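# Stack the standing pallet collar onto the seated one

## Task

Place the pallet collar that is standing free squarely onto the collar already sitting on the pallet, so that it rests seated on it.

## Robot and tools

Robots: four identical i2rt Big YAM arms named arm1, arm2, arm3 and arm4. Each has six revolute joints, a two-finger gripper and a wrist camera, which sits above the hand and looks toward the fingertips when joints 1 and 6 are at 0 and the hand is level. Two fixed room cameras are cam_high and cam_low. Reach is about 1.0 m from the joint1 axis. The arms act independently and never wait for one another.

Frames: one shared scene frame, origin on the floor, +z up, lengths in metres, orientations as quaternions in w,x,y,z order. Each foot (base_link) faces its own +x. Calibrated feet: arm1 x=-0.449 y=-0.868 z=+0.858 quat_wxyz=(+0.721, +0.002, +0.006, +0.693); arm2 x=+0.221 y=-0.877 z=+0.850 quat_wxyz=(+0.666, +0.001, -0.004, +0.746); arm3 x=+1.002 y=-0.052 z=+0.852 quat_wxyz=(+0.107, +0.005, +0.005, -0.994); arm4 x=-0.910 y=-0.163 z=+0.906 quat_wxyz=(+0.993, +0.006, -0.002, -0.120). The reported hand point lies between the finger pads, roughly 1 cm short of the tips; the fingers extend along the hand's +z and spread along its y. Printed hand positions can be off, more so when the arm is far out.

Tool move: optional keys arm1, arm2, arm3, arm4 and cameras. Each arm key holds an object with:
- joints: absolute targets keyed by name, joint1_rad to joint6_rad in radians and gripper_m in metres (fingertip gap). Ranges: joint1_rad -2.879 to 2.879 (yaw about the foot, positive counter-clockwise seen from above, 0 = along the foot's +x); joint2_rad 0 to 3.141 (shoulder, 0 = upper arm pointing back, positive lifts it up then forward); joint3_rad 0 to 3.019 (elbow, 0 = folded, positive opens); joint4_rad -1.692 to 1.57 (hand pitch, positive tips fingers up); joint5_rad -1.57 to 1.57 (hand sideways, positive to the arm's right); joint6_rad -2.094 to 2.094 (roll, positive clockwise viewed from behind the hand); gripper_m 0 to 0.093. Done tolerances: ±0.045, ±0.14, ±0.09, ±0.055, ±0.03, ±0.035, ±0.003.
- target: one list of seven numbers [x, y, z, qw, qx, qy, qz], an absolute hand pose in the scene frame. The hand travels in a straight line from its current hand_target toward it. When target is given, joints may contain only gripper_m.
- speed: peak path speed in m/s, 0.002 to 0.5, default 0.25; allowed only together with target. Rotation is capped at twice this value in rad/s.
All motions in one call begin together; hand paths in one call finish together, paced by the slowest. A path lasts 0.5 to 10 s (cut off at 10 s); a whole action at most 15 s. Each control step clips the commanded pose to within 100 mm and 20 degrees of the measured one. Paths ignore obstacles and other arms; hands lag, drift, overshoot speed near full stretch, and often stop a centimetre or more away. Joints move at their own rates, so joint moves can sweep wide. An arm not named keeps its previous command. cameras: list of camera names, or "all"; omitted or null means all, [] means none. Unknown keys make a call invalid; out-of-range values get it refused, and a refusal cancels the rest of that reply's move, wait and finished_scene calls.

Tool wait: seconds 0 to 10, plus cameras; commands nothing and returns the full state. zoom_image: camera plus region [x0, y0, x1, y1] in pixels from the top-left, at most 504 by 504, only for a camera in the newest images. read_manual: section "licences" gives licence text only. finished_scene: scene = the current scene number; irreversible, and the goal must hold with no robot help.

Results: a move line lists commanded arms with "done" or their worst status (off_target, time_out, not_followed). The pictures line gives image order. Arms under "as last shown" were not commanded; their lines repeat the last print. Unchanged or quiet fields (near-zero velocities, hand_target when done) are omitted; an empty move prints everything. off_target: stopped short, may still push. time_out: targets reset near the current position and the arm keeps pushing; on_its_own lists such joints, and "held at" gives a target, not a reading. "joint command not followed" / "pose unreachable": a self/arm-collision check blocked the command; the arm may keep trying until given new targets. That check can be late and ignores finger, gripper and camera contact between arms.

Gripper: gripping a hard part, gripper_m reads up to 0.005 m below its width; closed empty reads 0.000 to 0.002; in air readings run up to 0.002 high. Commanding about 0.005 m under the contact reading gives full force (about 50 to 64 N per pad). Release by commanding well above the reading.

Joint torques: six values in N m in joint order, including gravity, with per-arm offsets and noise; values 3 and 4 wrap at ±28.

Heat: holding loads, stretched poses or pushing into obstacles heat motors. MOTOR HOT appears at 85 °C; at 100 °C that arm goes limp and drops for 30 to 60 s (OVER-TEMPERATURE FAULT, keys read limit_stop_at_motor_heat; resend targets afterward). Relieve pushing by sending a joint its reported position.

Avoid: arms pressing hard on each other (ends the scene), knocking anything off the work area or to the floor, drops, releasing parts while moving, and slams. The arms do not stop on contact and can press strongly. Loose objects may occasionally be nudged by outside forces. The simulation keeps running between calls, holding the last command.

Each tool is called as name([rows], argument=value, ...), one row to a line, values as JSON.

## Session

move()

Scene clock: 0.00 s.
Joint torques (N m): no reading
Motor temperatures (°C): arm1=[31 38 36 30 37 29 36] | arm2=[32 31 27 34 33 27 31] | arm3=[29 32 35 37 28 30 28] | arm4=[36 28 37 30 29 34 28]
Heat: arm1: hottest joint2_rad 38 °C; arm2: hottest joint4_rad 34 °C; arm3: hottest joint4_rad 37 °C; arm4: hottest joint3_rad 37 °C.
Joint velocities: within noise
arm1.joint_positions: joint1_rad=-0.398 joint2_rad=+0.470 joint3_rad=+1.390 joint4_rad=-1.240 joint5_rad=+0.115 joint6_rad=+0.097 gripper_m=+0.09396
arm1.joint_status: not commanded
arm1.hand: x=-0.3492 y=-0.7115 z=+1.4449 quat_wxyz=(-0.499, +0.372, -0.723, -0.299) (m; scene frame)
arm1.hand_target: x=-0.3509 y=-0.7153 z=+1.4564 quat_wxyz=(-0.508, +0.368, -0.717, -0.306) (m; scene frame)
arm1.hand_status: not commanded
arm2.joint_positions: joint1_rad=+0.088 joint2_rad=+0.484 joint3_rad=+1.404 joint4_rad=-1.425 joint5_rad=-0.290 joint6_rad=+0.382 gripper_m=+0.09396
arm2.joint_status: not commanded
arm2.hand: x=+0.1399 y=-0.7350 z=+1.4055 quat_wxyz=(-0.132, +0.603, -0.605, -0.503) (m; scene frame)
arm2.hand_target: x=+0.1405 y=-0.7382 z=+1.4154 quat_wxyz=(-0.138, +0.600, -0.600, -0.511) (m; scene frame)
arm2.hand_status: not commanded
arm3.joint_positions: joint1_rad=-0.295 joint2_rad=+0.553 joint3_rad=+1.337 joint4_rad=-1.279 joint5_rad=+0.134 joint6_rad=+0.463 gripper_m=+0.09396
arm3.joint_status: not commanded
arm3.hand: x=+0.7796 y=-0.0168 z=+1.3910 quat_wxyz=(-0.035, -0.819, +0.261, +0.511) (m; scene frame)
arm3.hand_target: x=+0.7824 y=-0.0171 z=+1.4028 quat_wxyz=(-0.037, -0.812, +0.259, +0.522) (m; scene frame)
arm3.hand_status: not commanded
arm4.joint_positions: joint1_rad=+0.170 joint2_rad=+0.616 joint3_rad=+1.374 joint4_rad=-1.499 joint5_rad=+0.177 joint6_rad=-0.496 gripper_m=+0.09396
arm4.joint_status: not commanded
arm4.hand: x=-0.7070 y=-0.2144 z=+1.4101 quat_wxyz=(-0.367, +0.155, -0.899, +0.185) (m; scene frame)
arm4.hand_target: x=-0.7087 y=-0.2144 z=+1.4233 quat_wxyz=(-0.381, +0.153, -0.892, +0.188) (m; scene frame)
arm4.hand_status: not commanded
pictures: arm1_cam_wrist, arm2_cam_wrist, arm3_cam_wrist, arm4_cam_wrist, cam_high, cam_low
Images, in order (width x height): arm1_cam_wrist 672x504, arm2_cam_wrist 672x504, arm3_cam_wrist 672x504, arm4_cam_wrist 672x504, cam_high 672x504, cam_low 672x504.

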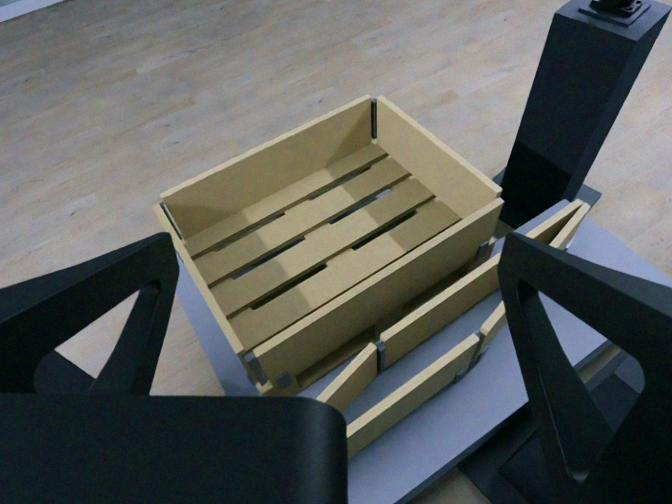

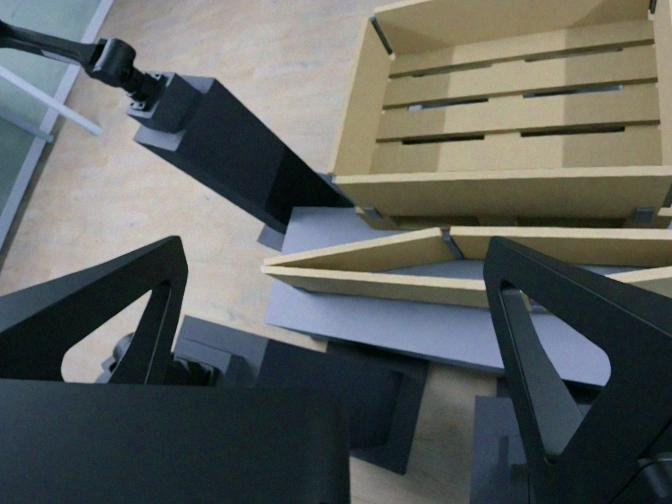

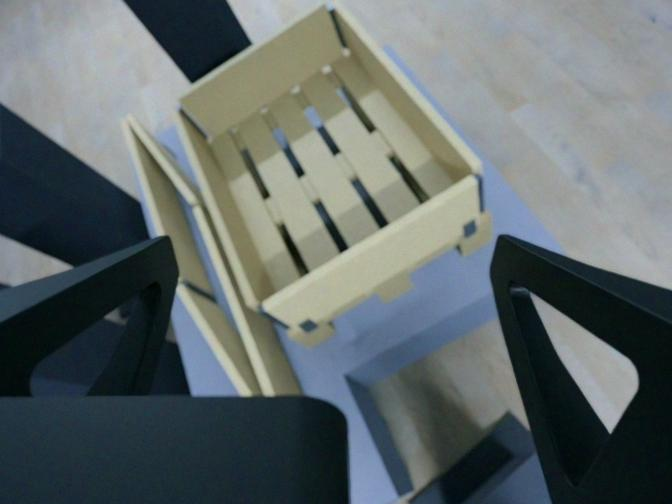

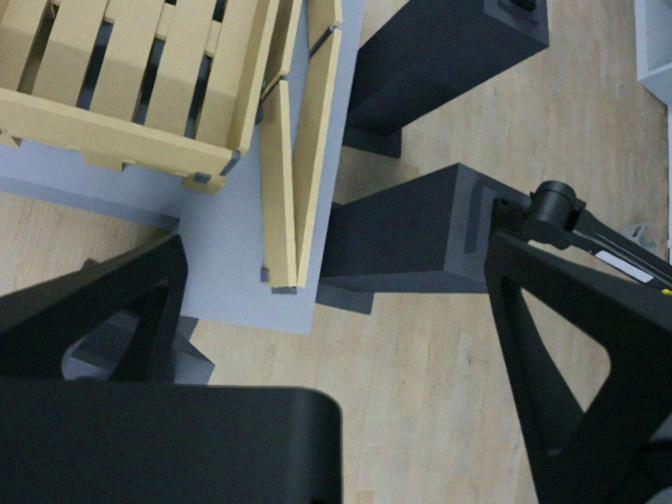

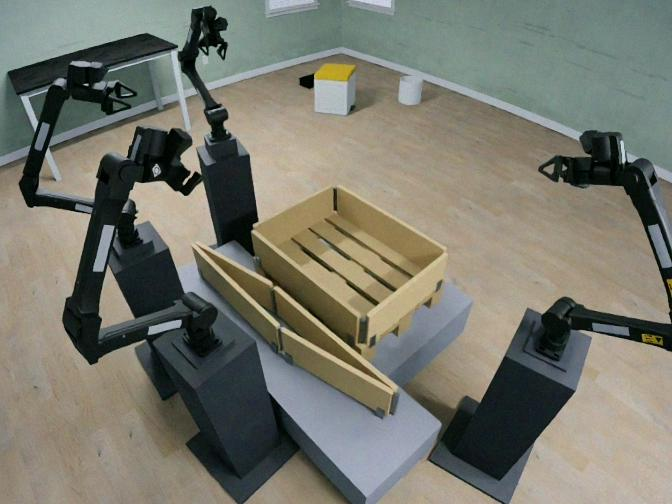

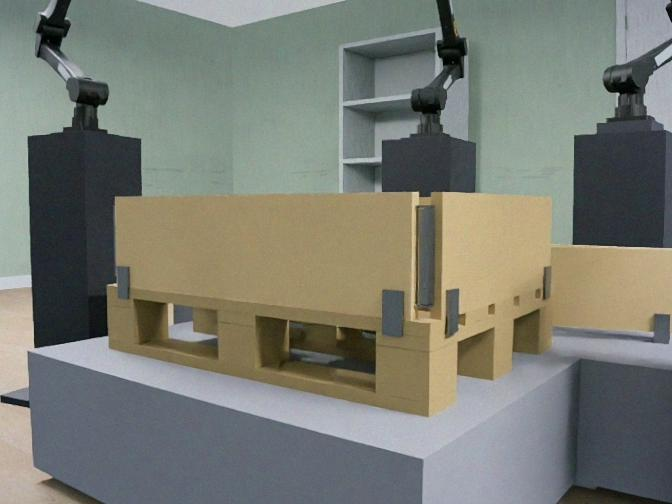

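zoom_image(camera="cam_high", region=[170, 170, 480, 440])

zoom_image(camera="arm2_cam_wrist", region=[230, 0, 672, 400])

zoom_image(camera="arm4_cam_wrist", region=[0, 0, 400, 330])

zoom_image(camera="arm3_cam_wrist", region=[100, 0, 500, 420])

zoom_image(camera="arm1_cam_wrist", region=[150, 80, 650, 480])

zoom_image(camera="cam_low", region=[250, 150, 672, 450])

Scaled by 1.626 from the camera's 672x504 image, which has a finer 960x720 frame.

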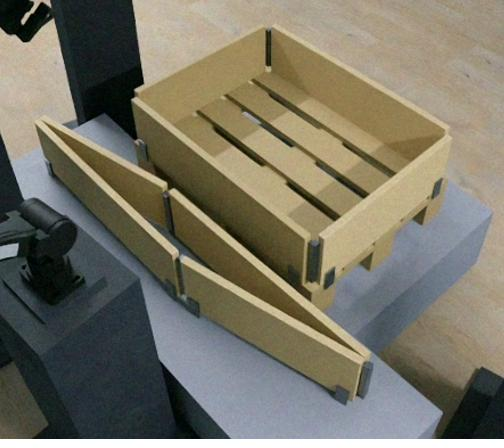

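Scaled by 1.140 from the camera's 672x504 image, which has a finer 960x720 frame.

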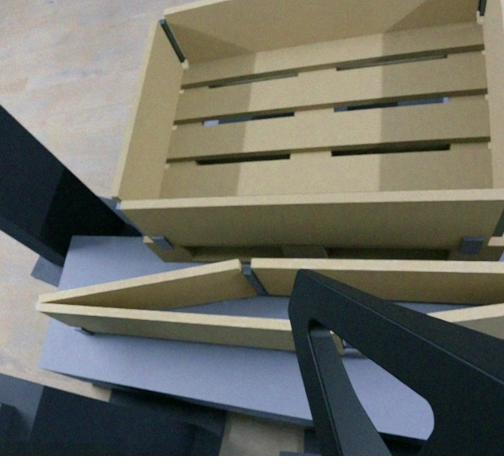

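Scaled by 1.260 from the camera's 672x504 image, which has a finer 960x720 frame.

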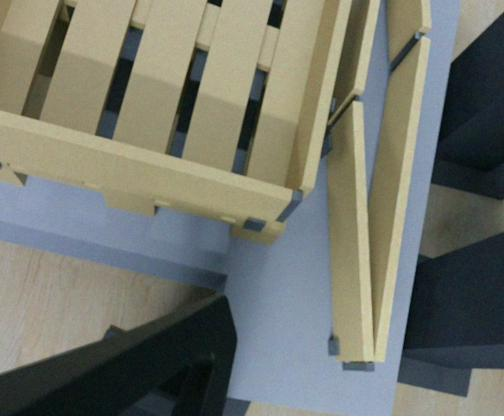

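Scaled by 1.200 from the camera's 672x504 image, which has a finer 960x720 frame.

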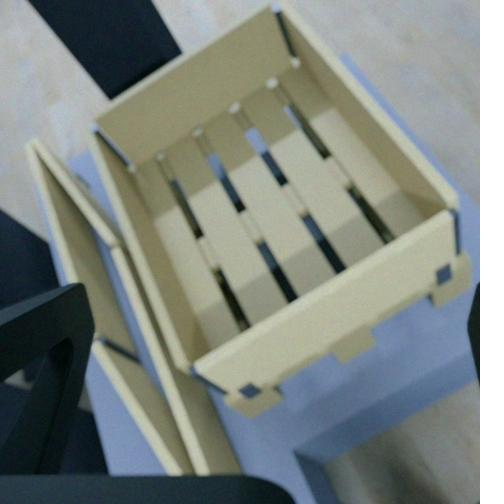

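Scaled by 1.008 from the camera's 672x504 image, which has a finer 960x720 frame.

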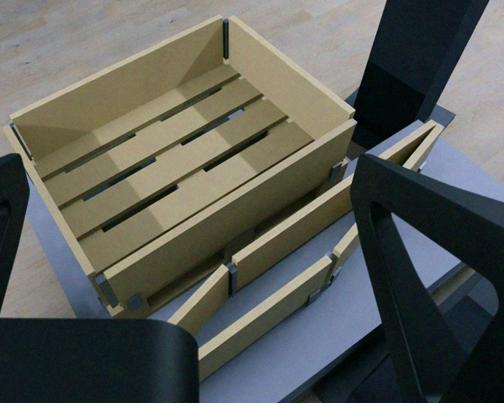

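Scaled by 1.194 from the camera's 672x504 image, which has a finer 960x720 frame.

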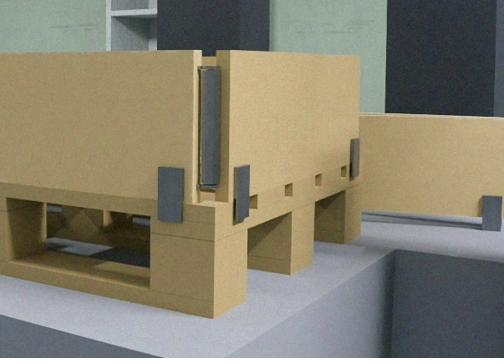

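move(arm1={"target":[-0.4,-0.55,1.2,0,0.7071,-0.7071,0]}, arm2={"target":[0.2,-0.55,1.2,0,0.7071,-0.7071,0]}, arm3={"target":[0.6,-0.1,1.2,0,1,0,0]}, arm4={"target":[-0.55,-0.15,1.2,0,0,1,0]})

Scene clock: 25.97 s.
Joint torques (N m): arm1=[1.44 -6.07 10.45 -0.09 -0.11 -0.11] | arm2=[0.91 -7.24 10.35 -0.1 0.09 -0.3] | arm3=[2.55 -9.35 12.97 0.12 -0.09 -0.22] | arm4=[-0.15 -10.34 12.71 0.02 -0.05 0.01]
Motor temperatures (°C): arm1=[31 38 38 30 36 29 35] | arm2=[32 31 29 34 32 27 31] | arm3=[29 32 41 37 28 30 28] | arm4=[36 28 42 30 28 33 28]
Heat: arm1: hottest joint2_rad 38 °C; arm2: hottest joint4_rad 34 °C; arm3: hottest joint3_rad 41 °C; arm4: hottest joint3_rad 42 °C.
move: arm1 off_target; arm2 off_target; arm3 off_target; arm4 off_target
arm1.joint_positions: joint1_rad=-0.114 joint2_rad=+1.124 joint3_rad=+1.362 joint4_rad=-1.685 joint5_rad=+0.025 joint6_rad=-0.118 gripper_m=+0.09396
arm1.hand: x=-0.3923 y=-0.5498 z=+1.2028 quat_wxyz=(-0.051, +0.693, -0.719, -0.030) (m; scene frame)
arm1.hand_target: x=-0.3982 y=-0.5513 z=+1.2008 quat_wxyz=(-0.044, +0.703, -0.709, -0.026) (m; scene frame)
arm1.hand_status: off_target (0.008 m and 7.1 deg from the pose sent, 0.298 m and 78.5 deg at the start; a joint's target at an end of its range on 44 of 109 steps)
arm2.joint_positions: joint1_rad=-0.059 joint2_rad=+1.141 joint3_rad=+1.373 joint4_rad=-1.671 joint5_rad=-0.007 joint6_rad=+0.075 gripper_m=+0.09396
arm2.hand: x=+0.2014 y=-0.5498 z=+1.1991 quat_wxyz=(-0.045, +0.698, -0.712, -0.053) (m; scene frame)
arm2.hand_target: x=+0.1993 y=-0.5508 z=+1.2007 quat_wxyz=(-0.044, +0.706, -0.705, -0.049) (m; scene frame)
arm2.hand_status: off_target (0.002 m and 8.1 deg from the pose sent, 0.283 m and 62.6 deg at the start; a joint's target at an end of its range on 66 of 109 steps)
arm3.joint_positions: joint1_rad=-0.123 joint2_rad=+1.350 joint3_rad=+1.524 joint4_rad=-1.701 joint5_rad=-0.005 joint6_rad=+0.131 gripper_m=+0.09396
arm3.hand: x=+0.6090 y=-0.0922 z=+1.1832 quat_wxyz=(+0.000, -1.000, +0.020, +0.017) (m; scene frame)
arm3.hand_target: x=+0.6017 y=-0.0995 z=+1.2005 quat_wxyz=(-0.003, -0.999, +0.003, +0.035) (m; scene frame)
arm3.hand_status: off_target (0.021 m and 3.0 deg from the pose sent, 0.275 m and 70.1 deg at the start; a joint's target at an end of its range on 34 of 109 steps)
arm4.joint_positions: joint1_rad=+0.296 joint2_rad=+1.288 joint3_rad=+1.322 joint4_rad=-1.628 joint5_rad=+0.010 joint6_rad=+0.041 gripper_m=+0.09396
arm4.hand: x=-0.5549 y=-0.1487 z=+1.1890 quat_wxyz=(+0.008, +0.008, -1.000, -0.001) (m; scene frame)
arm4.hand_target: x=-0.5510 y=-0.1502 z=+1.2011 quat_wxyz=(-0.001, -0.001, -1.000, -0.002) (m; scene frame)
arm4.hand_status: off_target (0.012 m and 1.3 deg from the pose sent, 0.270 m and 52.1 deg at the start)
pictures: arm1_cam_wrist, arm2_cam_wrist, arm3_cam_wrist, arm4_cam_wrist, cam_high, cam_low

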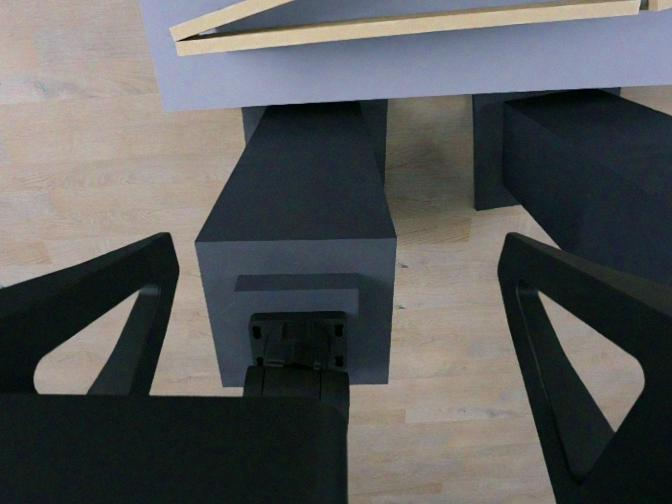

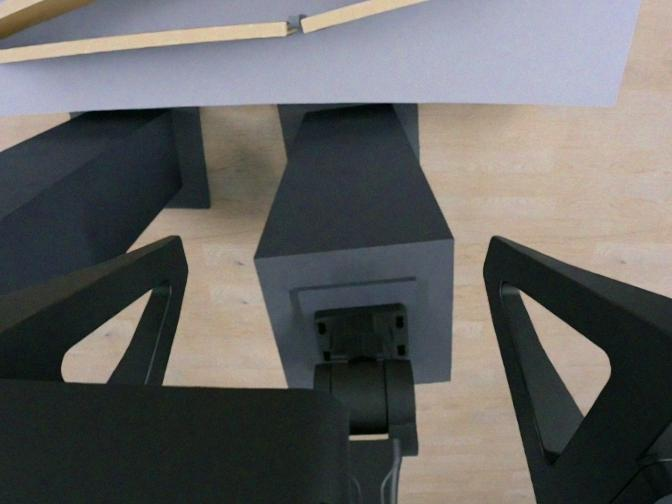

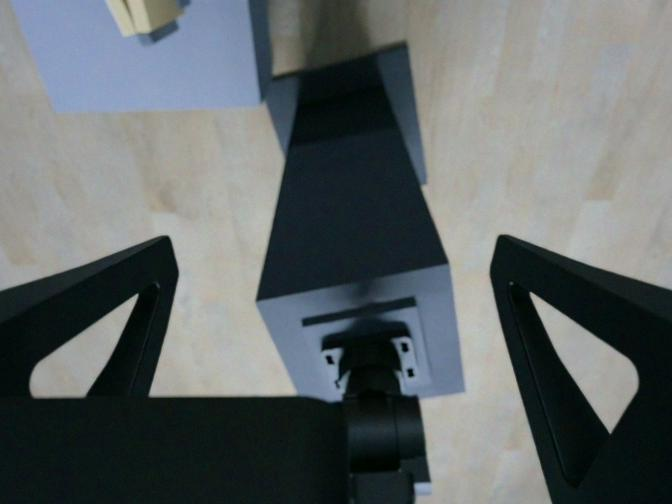

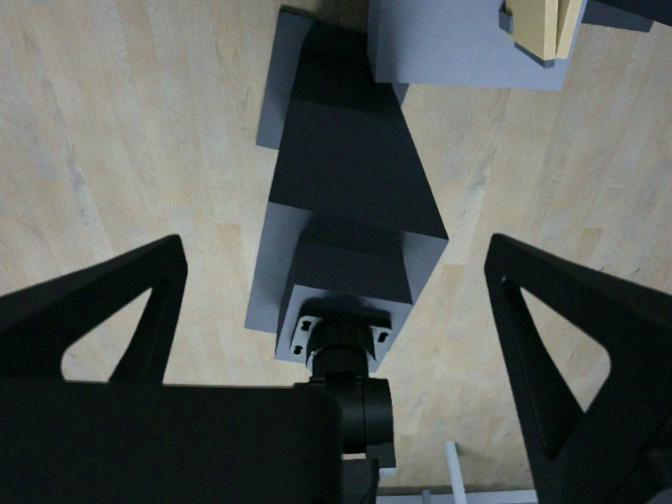

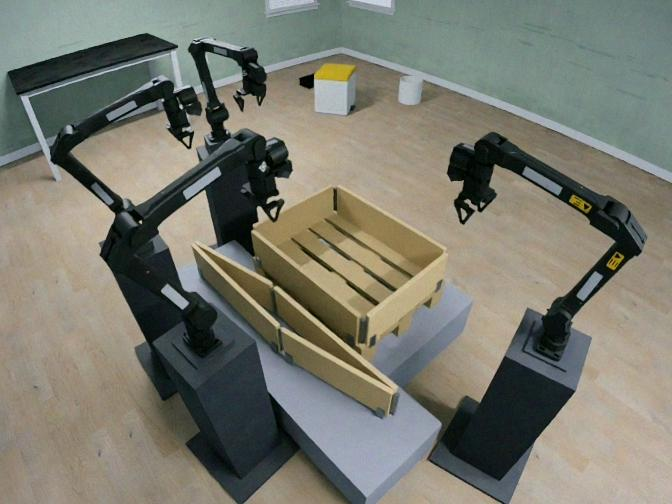

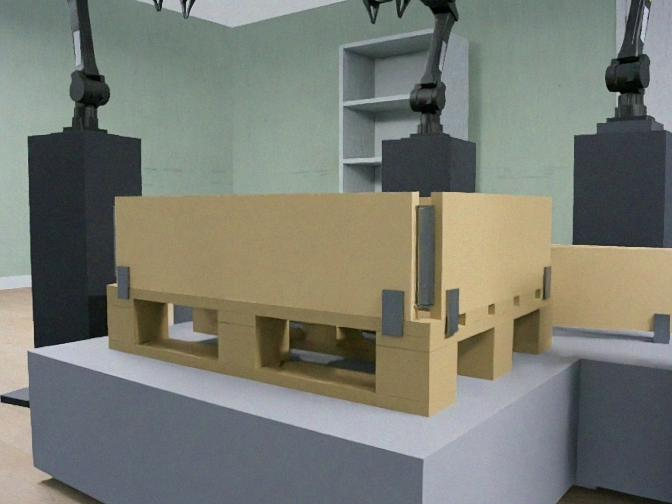

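move(arm1={"target":[-0.13,-0.51,0.75,0,-0.0175,0.9998,0]}, arm2={"target":[0.07,-0.50,0.75,0,-0.0175,0.9998,0]}, arm3={"target":[0.40,-0.44,0.75,0,-0.9925,-0.1219,0]}, arm4={"target":[-0.36,-0.45,0.75,0,-0.1305,0.9914,0]})

Scene clock: 109.13 s.
Joint torques (N m): arm1=[-0.85 -14.04 9.85 0.58 -0.04 0.14] | arm2=[0.85 -13.45 7.05 0.39 0.03 -0.04] | arm3=[2.32 -22.48 11.36 0.01 -0.08 0.1] | arm4=[-0.32 -20.37 10.39 0.57 -0.05 -0.22]
Motor temperatures (°C): arm1=[31 38 41 30 34 28 33] | arm2=[32 32 34 33 31 26 29] | arm3=[29 33 48 36 28 28 27] | arm4=[36 29 53 29 28 32 28]
Heat: arm1: hottest joint3_rad 41 °C; arm2: hottest joint3_rad 34 °C; arm3: hottest joint3_rad 48 °C; arm4: hottest joint3_rad 53 °C.
move: arm1 off_target; arm2 off_target; arm3 off_target; arm4 off_target
arm1.joint_positions: joint1_rad=-0.676 joint2_rad=+1.992 joint3_rad=+1.058 joint4_rad=-0.668 joint5_rad=-0.006 joint6_rad=+0.788 gripper_m=+0.09397
arm1.hand: x=-0.1510 y=-0.5225 z=+0.7479 quat_wxyz=(+0.018, +0.034, -0.999, +0.012) (m; scene frame)
arm1.hand_target: x=-0.1326 y=-0.5095 z=+0.7511 quat_wxyz=(+0.006, +0.022, -1.000, -0.003) (m; scene frame)
arm1.hand_status: off_target (0.025 m and 3.1 deg from the pose sent, 0.525 m and 86.1 deg at the start)
arm2.joint_positions: joint1_rad=+0.261 joint2_rad=+1.879 joint3_rad=+0.847 joint4_rad=-0.574 joint5_rad=-0.009 joint6_rad=+1.894 gripper_m=+0.09397
arm2.hand: x=+0.0787 y=-0.5144 z=+0.7487 quat_wxyz=(-0.004, +0.025, -1.000, +0.014) (m; scene frame)
arm2.hand_target: x=+0.0698 y=-0.5008 z=+0.7505 quat_wxyz=(+0.001, +0.022, -1.000, +0.001) (m; scene frame)
arm2.hand_status: off_target (0.017 m and 1.9 deg from the pose sent, 0.471 m and 87.1 deg at the start)
arm3.joint_positions: joint1_rad=+0.346 joint2_rad=+2.473 joint3_rad=+2.032 joint4_rad=-1.140 joint5_rad=-0.002 joint6_rad=+0.303 gripper_m=+0.09396
arm3.hand: x=+0.4070 y=-0.4255 z=+0.7453 quat_wxyz=(+0.006, -0.992, -0.128, -0.010) (m; scene frame)
arm3.hand_target: x=+0.4007 y=-0.4391 z=+0.7504 quat_wxyz=(+0.001, -0.992, -0.126, -0.001) (m; scene frame)
arm3.hand_status: off_target (0.017 m and 1.5 deg from the pose sent, 0.594 m and 16.4 deg at the start)
arm4.joint_positions: joint1_rad=-0.231 joint2_rad=+2.353 joint3_rad=+1.574 joint4_rad=-0.827 joint5_rad=+0.022 joint6_rad=-0.720 gripper_m=+0.09396
arm4.hand: x=-0.3763 y=-0.4369 z=+0.7434 quat_wxyz=(+0.017, +0.125, -0.992, -0.007) (m; scene frame)
arm4.hand_target: x=-0.3606 y=-0.4507 z=+0.7506 quat_wxyz=(+0.001, +0.126, -0.992, +0.004) (m; scene frame)
arm4.hand_status: off_target (0.022 m and 2.2 deg from the pose sent, 0.567 m and 14.1 deg at the start)
pictures: arm1_cam_wrist, arm2_cam_wrist, arm3_cam_wrist, arm4_cam_wrist, cam_high, cam_low

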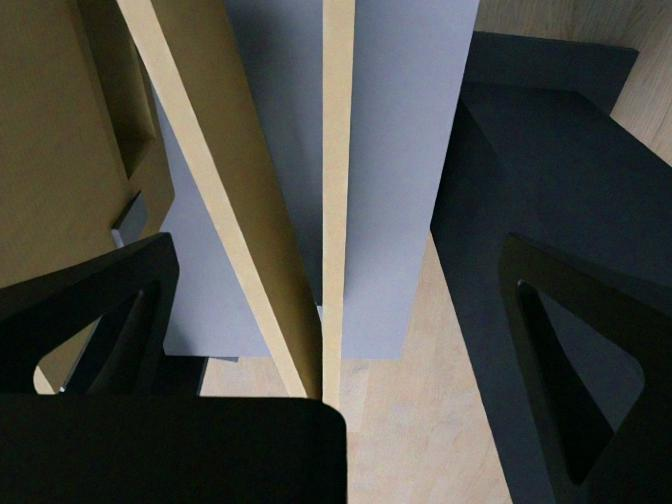

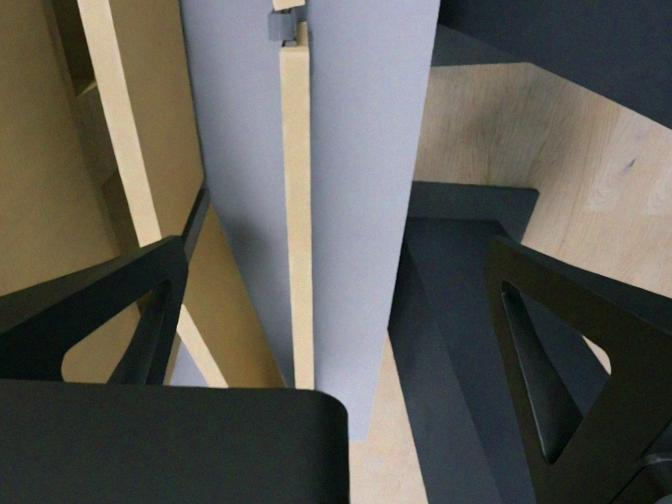

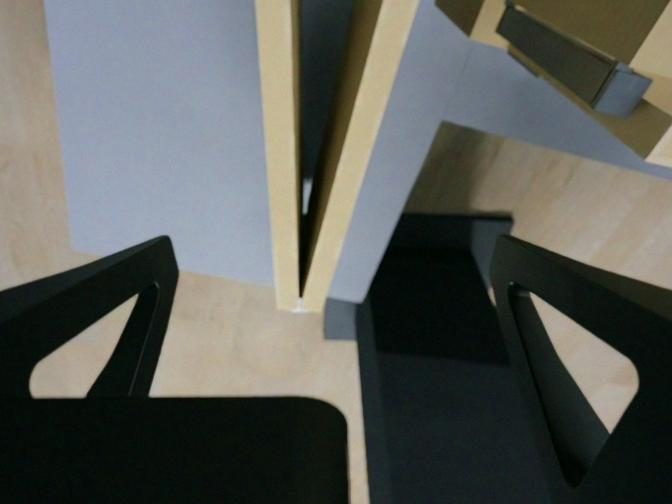

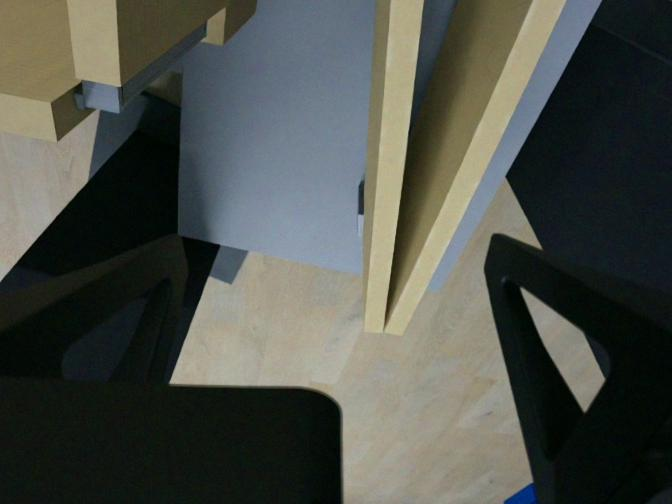

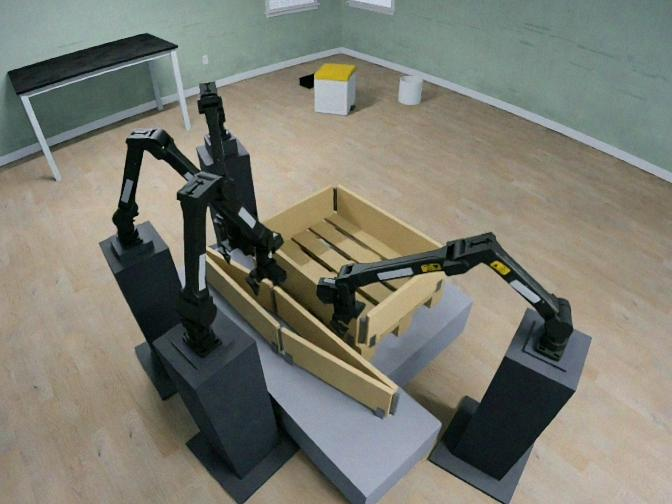

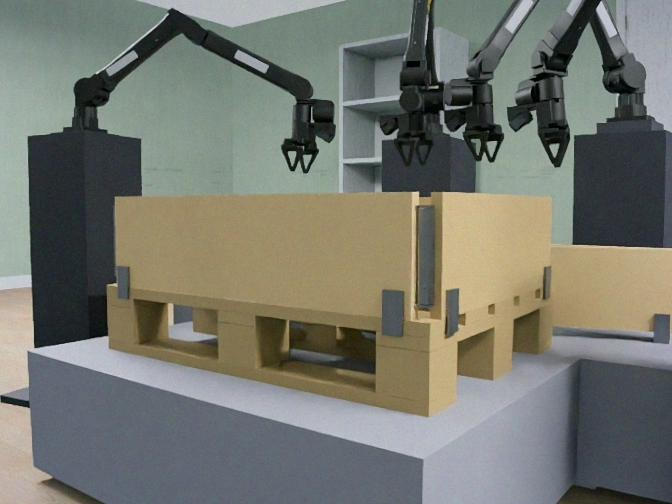

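move(arm1={"target":[-0.092,-0.515,0.61,0,-0.0175,0.9998,0]}, arm2={"target":[0.071,-0.479,0.61,0,-0.0175,0.9998,0]}, arm3={"target":[0.344,-0.478,0.61,0,-0.9925,-0.1219,0]}, arm4={"target":[-0.294,-0.472,0.61,0,-0.1305,0.9914,0]})

Scene clock: 134.47 s.
Joint torques (N m): arm1=[-0.67 -16.32 7.02 0.59 0.06 -0.11] | arm2=[-0.32 -15.91 3.78 0.4 0.16 -0.13] | arm3=[2.55 -24.76 12.49 0.02 -0.08 0.1] | arm4=[0.79 -23.12 10.61 -0.01 -0.11 -0.18]
move: arm1 off_target; arm2 done; arm3 off_target; arm4 off_target
arm1.joint_positions: joint1_rad=-0.743 joint2_rad=+2.349 joint3_rad=+1.204 joint4_rad=-0.444 joint5_rad=+0.003 joint6_rad=+0.765 gripper_m=+0.09397
arm1.hand: x=-0.1070 y=-0.5229 z=+0.6108 quat_wxyz=(+0.011, +0.012, -1.000, +0.010) (m; scene frame)
arm1.hand_target: x=-0.0923 y=-0.5153 z=+0.6103 quat_wxyz=(+0.000, +0.013, -1.000, +0.000) (m; scene frame)
arm1.hand_status: off_target (0.017 m and 1.8 deg from the pose sent, 0.150 m and 3.1 deg at the start)
arm2.joint_positions: joint1_rad=+0.258 joint2_rad=+2.274 joint3_rad=+0.975 joint4_rad=-0.292 joint5_rad=-0.009 joint6_rad=+1.896 gripper_m=+0.09397
arm2.hand: x=+0.0703 y=-0.4875 z=+0.6133 quat_wxyz=(-0.001, +0.023, -1.000, +0.007) (m; scene frame)
arm2.hand_target: x=+0.0711 y=-0.4792 z=+0.6102 quat_wxyz=(+0.000, +0.017, -1.000, +0.000) (m; scene frame)
arm2.hand_status: done (0.009 m and 1.1 deg from the pose sent, 0.143 m and 1.9 deg at the start)
arm3.joint_positions: joint1_rad=+0.346 joint2_rad=+3.078 joint3_rad=+2.881 joint4_rad=-1.367 joint5_rad=-0.002 joint6_rad=+0.314 gripper_m=+0.09396
arm3.hand: x=+0.3435 y=-0.4647 z=+0.6079 quat_wxyz=(+0.002, -0.992, -0.123, -0.002) (m; scene frame)
arm3.hand_target: x=+0.3449 y=-0.4773 z=+0.6101 quat_wxyz=(-0.003, -0.992, -0.122, +0.006) (m; scene frame)
arm3.hand_status: off_target (0.014 m and 0.4 deg from the pose sent, 0.158 m and 1.5 deg at the start; a joint's target at an end of its range on 14 of 80 steps)
arm4.joint_positions: joint1_rad=-0.231 joint2_rad=+2.777 joint3_rad=+2.024 joint4_rad=-0.841 joint5_rad=+0.016 joint6_rad=-0.720 gripper_m=+0.09396
arm4.hand: x=-0.3100 y=-0.4672 z=+0.6015 quat_wxyz=(+0.010, +0.125, -0.992, -0.006) (m; scene frame)
arm4.hand_target: x=-0.2947 y=-0.4716 z=+0.6102 quat_wxyz=(+0.000, +0.130, -0.991, +0.000) (m; scene frame)
arm4.hand_status: off_target (0.019 m and 1.5 deg from the pose sent, 0.161 m and 2.2 deg at the start)
pictures: arm1_cam_wrist, arm2_cam_wrist, arm3_cam_wrist, arm4_cam_wrist, cam_high, cam_low

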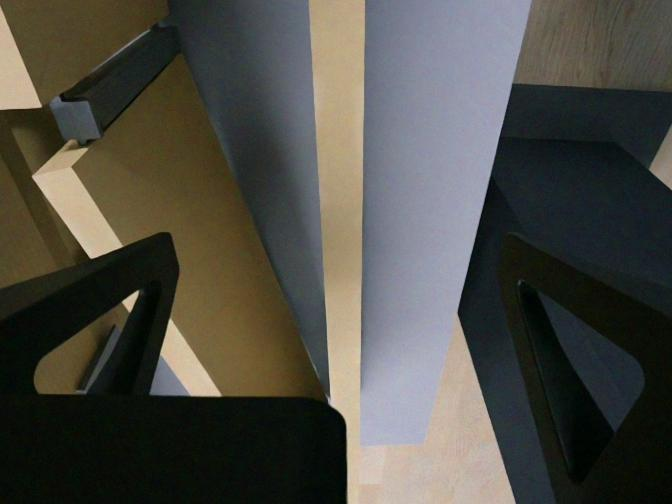

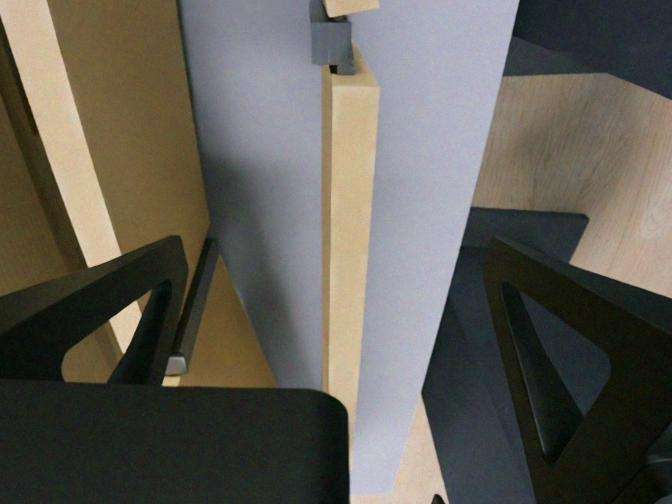

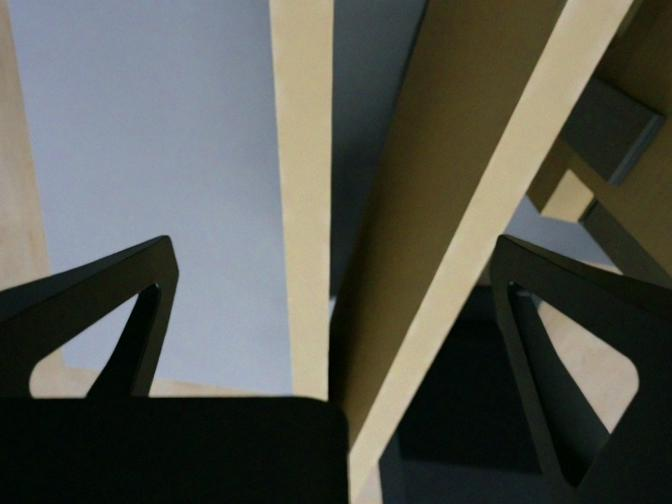

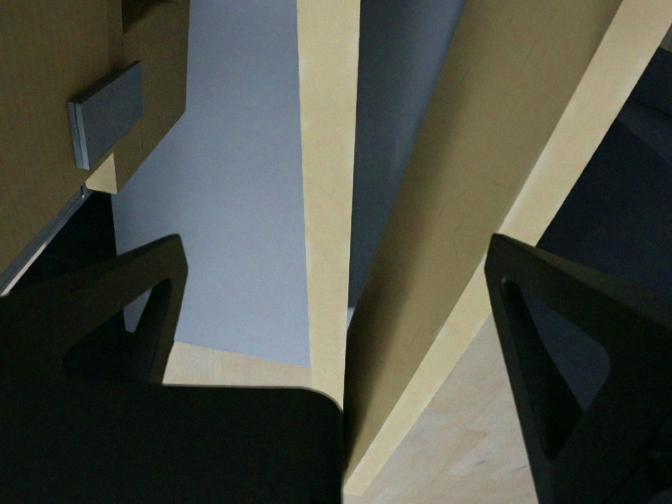

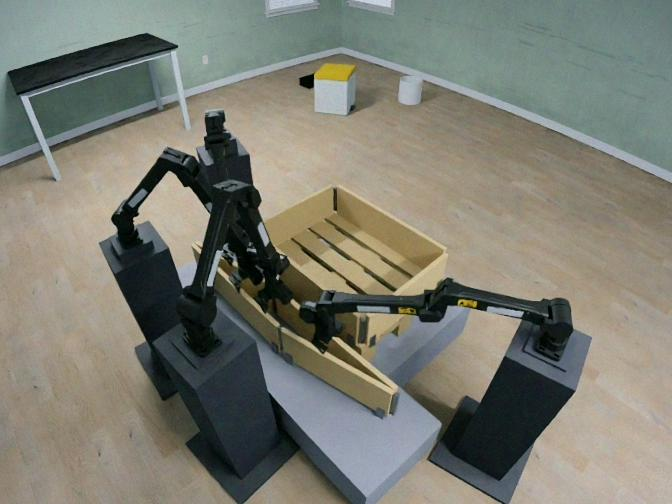

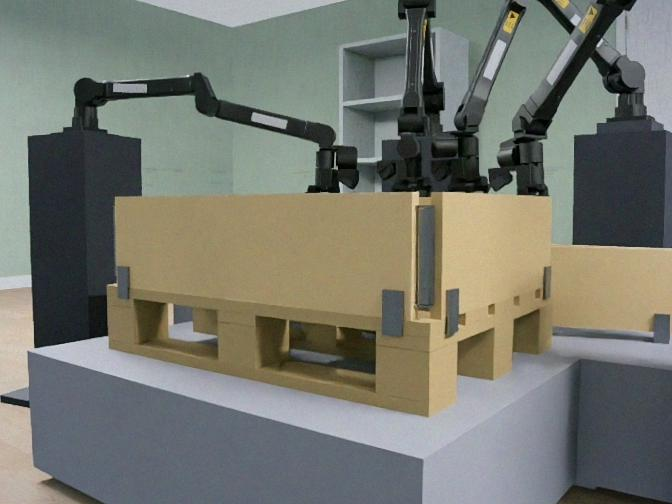

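move(arm1={"target":[-0.092,-0.515,0.56,0,-0.0175,0.9998,0]}, arm2={"target":[0.071,-0.4865,0.555,0,-0.0175,0.9998,0]}, arm3={"target":[0.42,-0.478,0.56,0,-0.9925,-0.1219,0]}, arm4={"target":[-0.294,-0.465,0.565,0,-0.1305,0.9914,0]})

Scene clock: 147.97 s.
Joint torques (N m): arm1=[-0.67 -17.03 6.06 0.58 0.05 -0.11] | arm2=[0.21 -16.67 2.37 0.4 0.16 -0.07] | arm3=[1.38 -26.29 7.1 0.64 0.07 0.1] | arm4=[1.67 -23.36 10.26 0.83 -0.11 -0.11]
move: arm1 off_target; arm2 done; arm3 off_target; arm4 off_target
arm1.joint_positions: joint1_rad=-0.743 joint2_rad=+2.473 joint3_rad=+1.261 joint4_rad=-0.376 joint5_rad=+0.003 joint6_rad=+0.756 gripper_m=+0.09397
arm1.hand: x=-0.1064 y=-0.5220 z=+0.5605 quat_wxyz=(+0.011, +0.017, -1.000, +0.010) (m; scene frame)
arm1.hand_target: x=-0.0921 y=-0.5152 z=+0.5604 quat_wxyz=(+0.000, +0.018, -1.000, +0.000) (m; scene frame)
arm1.hand_status: off_target (0.016 m and 1.7 deg from the pose sent, 0.054 m and 1.8 deg at the start)
arm2.joint_positions: joint1_rad=+0.258 joint2_rad=+2.424 joint3_rad=+1.022 joint4_rad=-0.186 joint5_rad=-0.009 joint6_rad=+1.896 gripper_m=+0.09397
arm2.hand: x=+0.0722 y=-0.4915 z=+0.5576 quat_wxyz=(-0.001, +0.023, -1.000, +0.006) (m; scene frame)
arm2.hand_target: x=+0.0710 y=-0.4864 z=+0.5550 quat_wxyz=(+0.000, +0.018, -1.000, +0.000) (m; scene frame)
arm2.hand_status: done (0.006 m and 1.0 deg from the pose sent, 0.058 m and 1.1 deg at the start)
arm3.joint_positions: joint1_rad=+0.415 joint2_rad=+2.865 joint3_rad=+2.261 joint4_rad=-0.982 joint5_rad=-0.005 joint6_rad=+0.372 gripper_m=+0.09396
arm3.hand: x=+0.4269 y=-0.4709 z=+0.5482 quat_wxyz=(+0.006, -0.992, -0.128, -0.012) (m; scene frame)
arm3.hand_target: x=+0.4202 y=-0.4778 z=+0.5601 quat_wxyz=(+0.000, -0.993, -0.122, +0.000) (m; scene frame)
arm3.hand_status: off_target (0.015 m and 1.7 deg from the pose sent, 0.091 m and 0.4 deg at the start)
arm4.joint_positions: joint1_rad=-0.231 joint2_rad=+2.874 joint3_rad=+2.084 joint4_rad=-0.835 joint5_rad=+0.016 joint6_rad=-0.720 gripper_m=+0.09396
arm4.hand: x=-0.3209 y=-0.4609 z=+0.5543 quat_wxyz=(+0.023, +0.125, -0.992, -0.015) (m; scene frame)
arm4.hand_target: x=-0.2948 y=-0.4644 z=+0.5663 quat_wxyz=(+0.000, +0.130, -0.991, +0.000) (m; scene frame)
arm4.hand_status: off_target (0.029 m and 3.2 deg from the pose sent, 0.040 m and 1.5 deg at the start)
pictures: arm1_cam_wrist, arm2_cam_wrist, arm3_cam_wrist, arm4_cam_wrist, cam_high, cam_low

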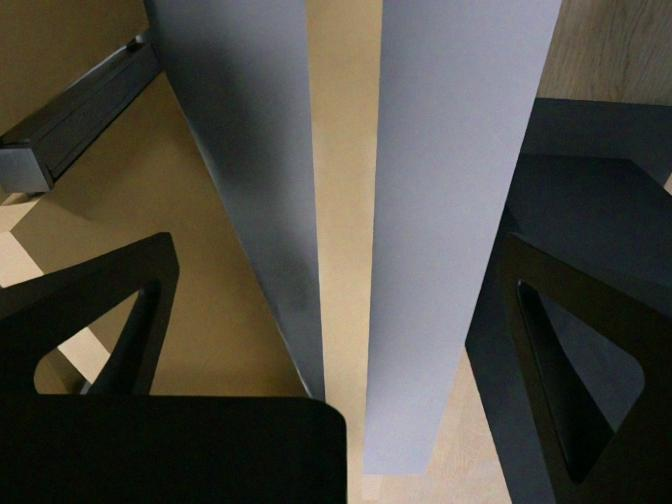

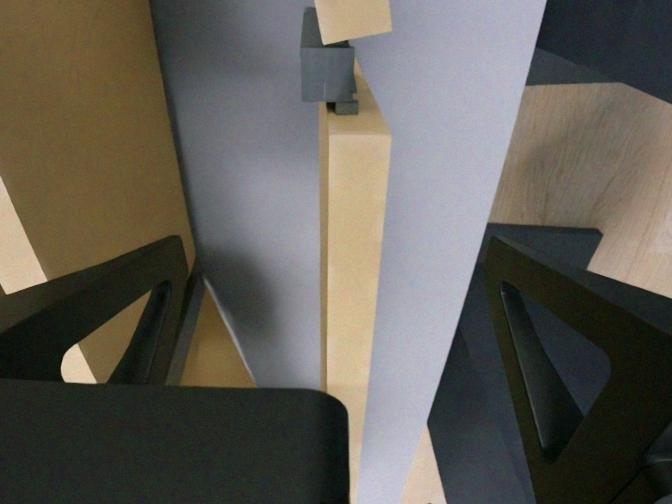

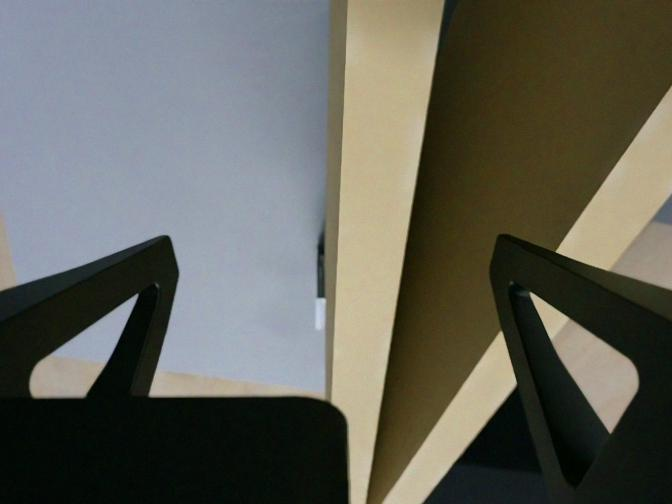

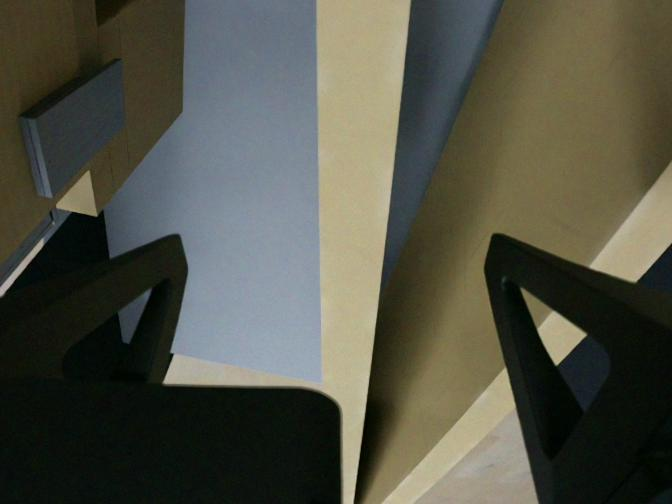

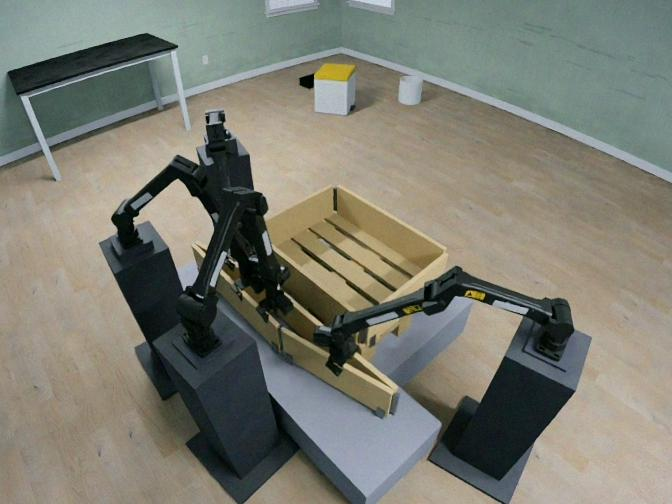

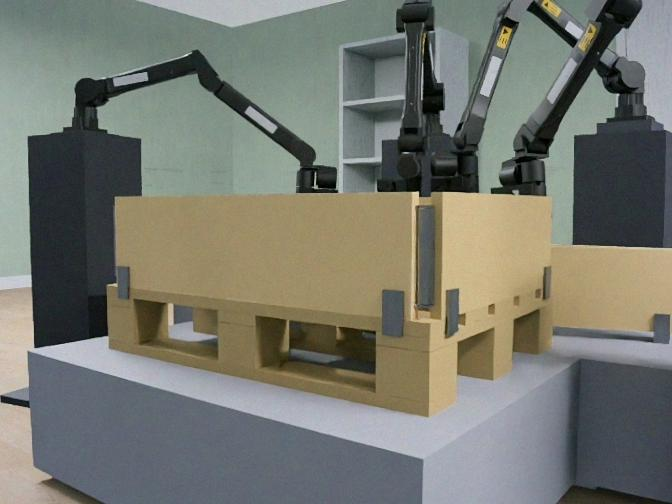

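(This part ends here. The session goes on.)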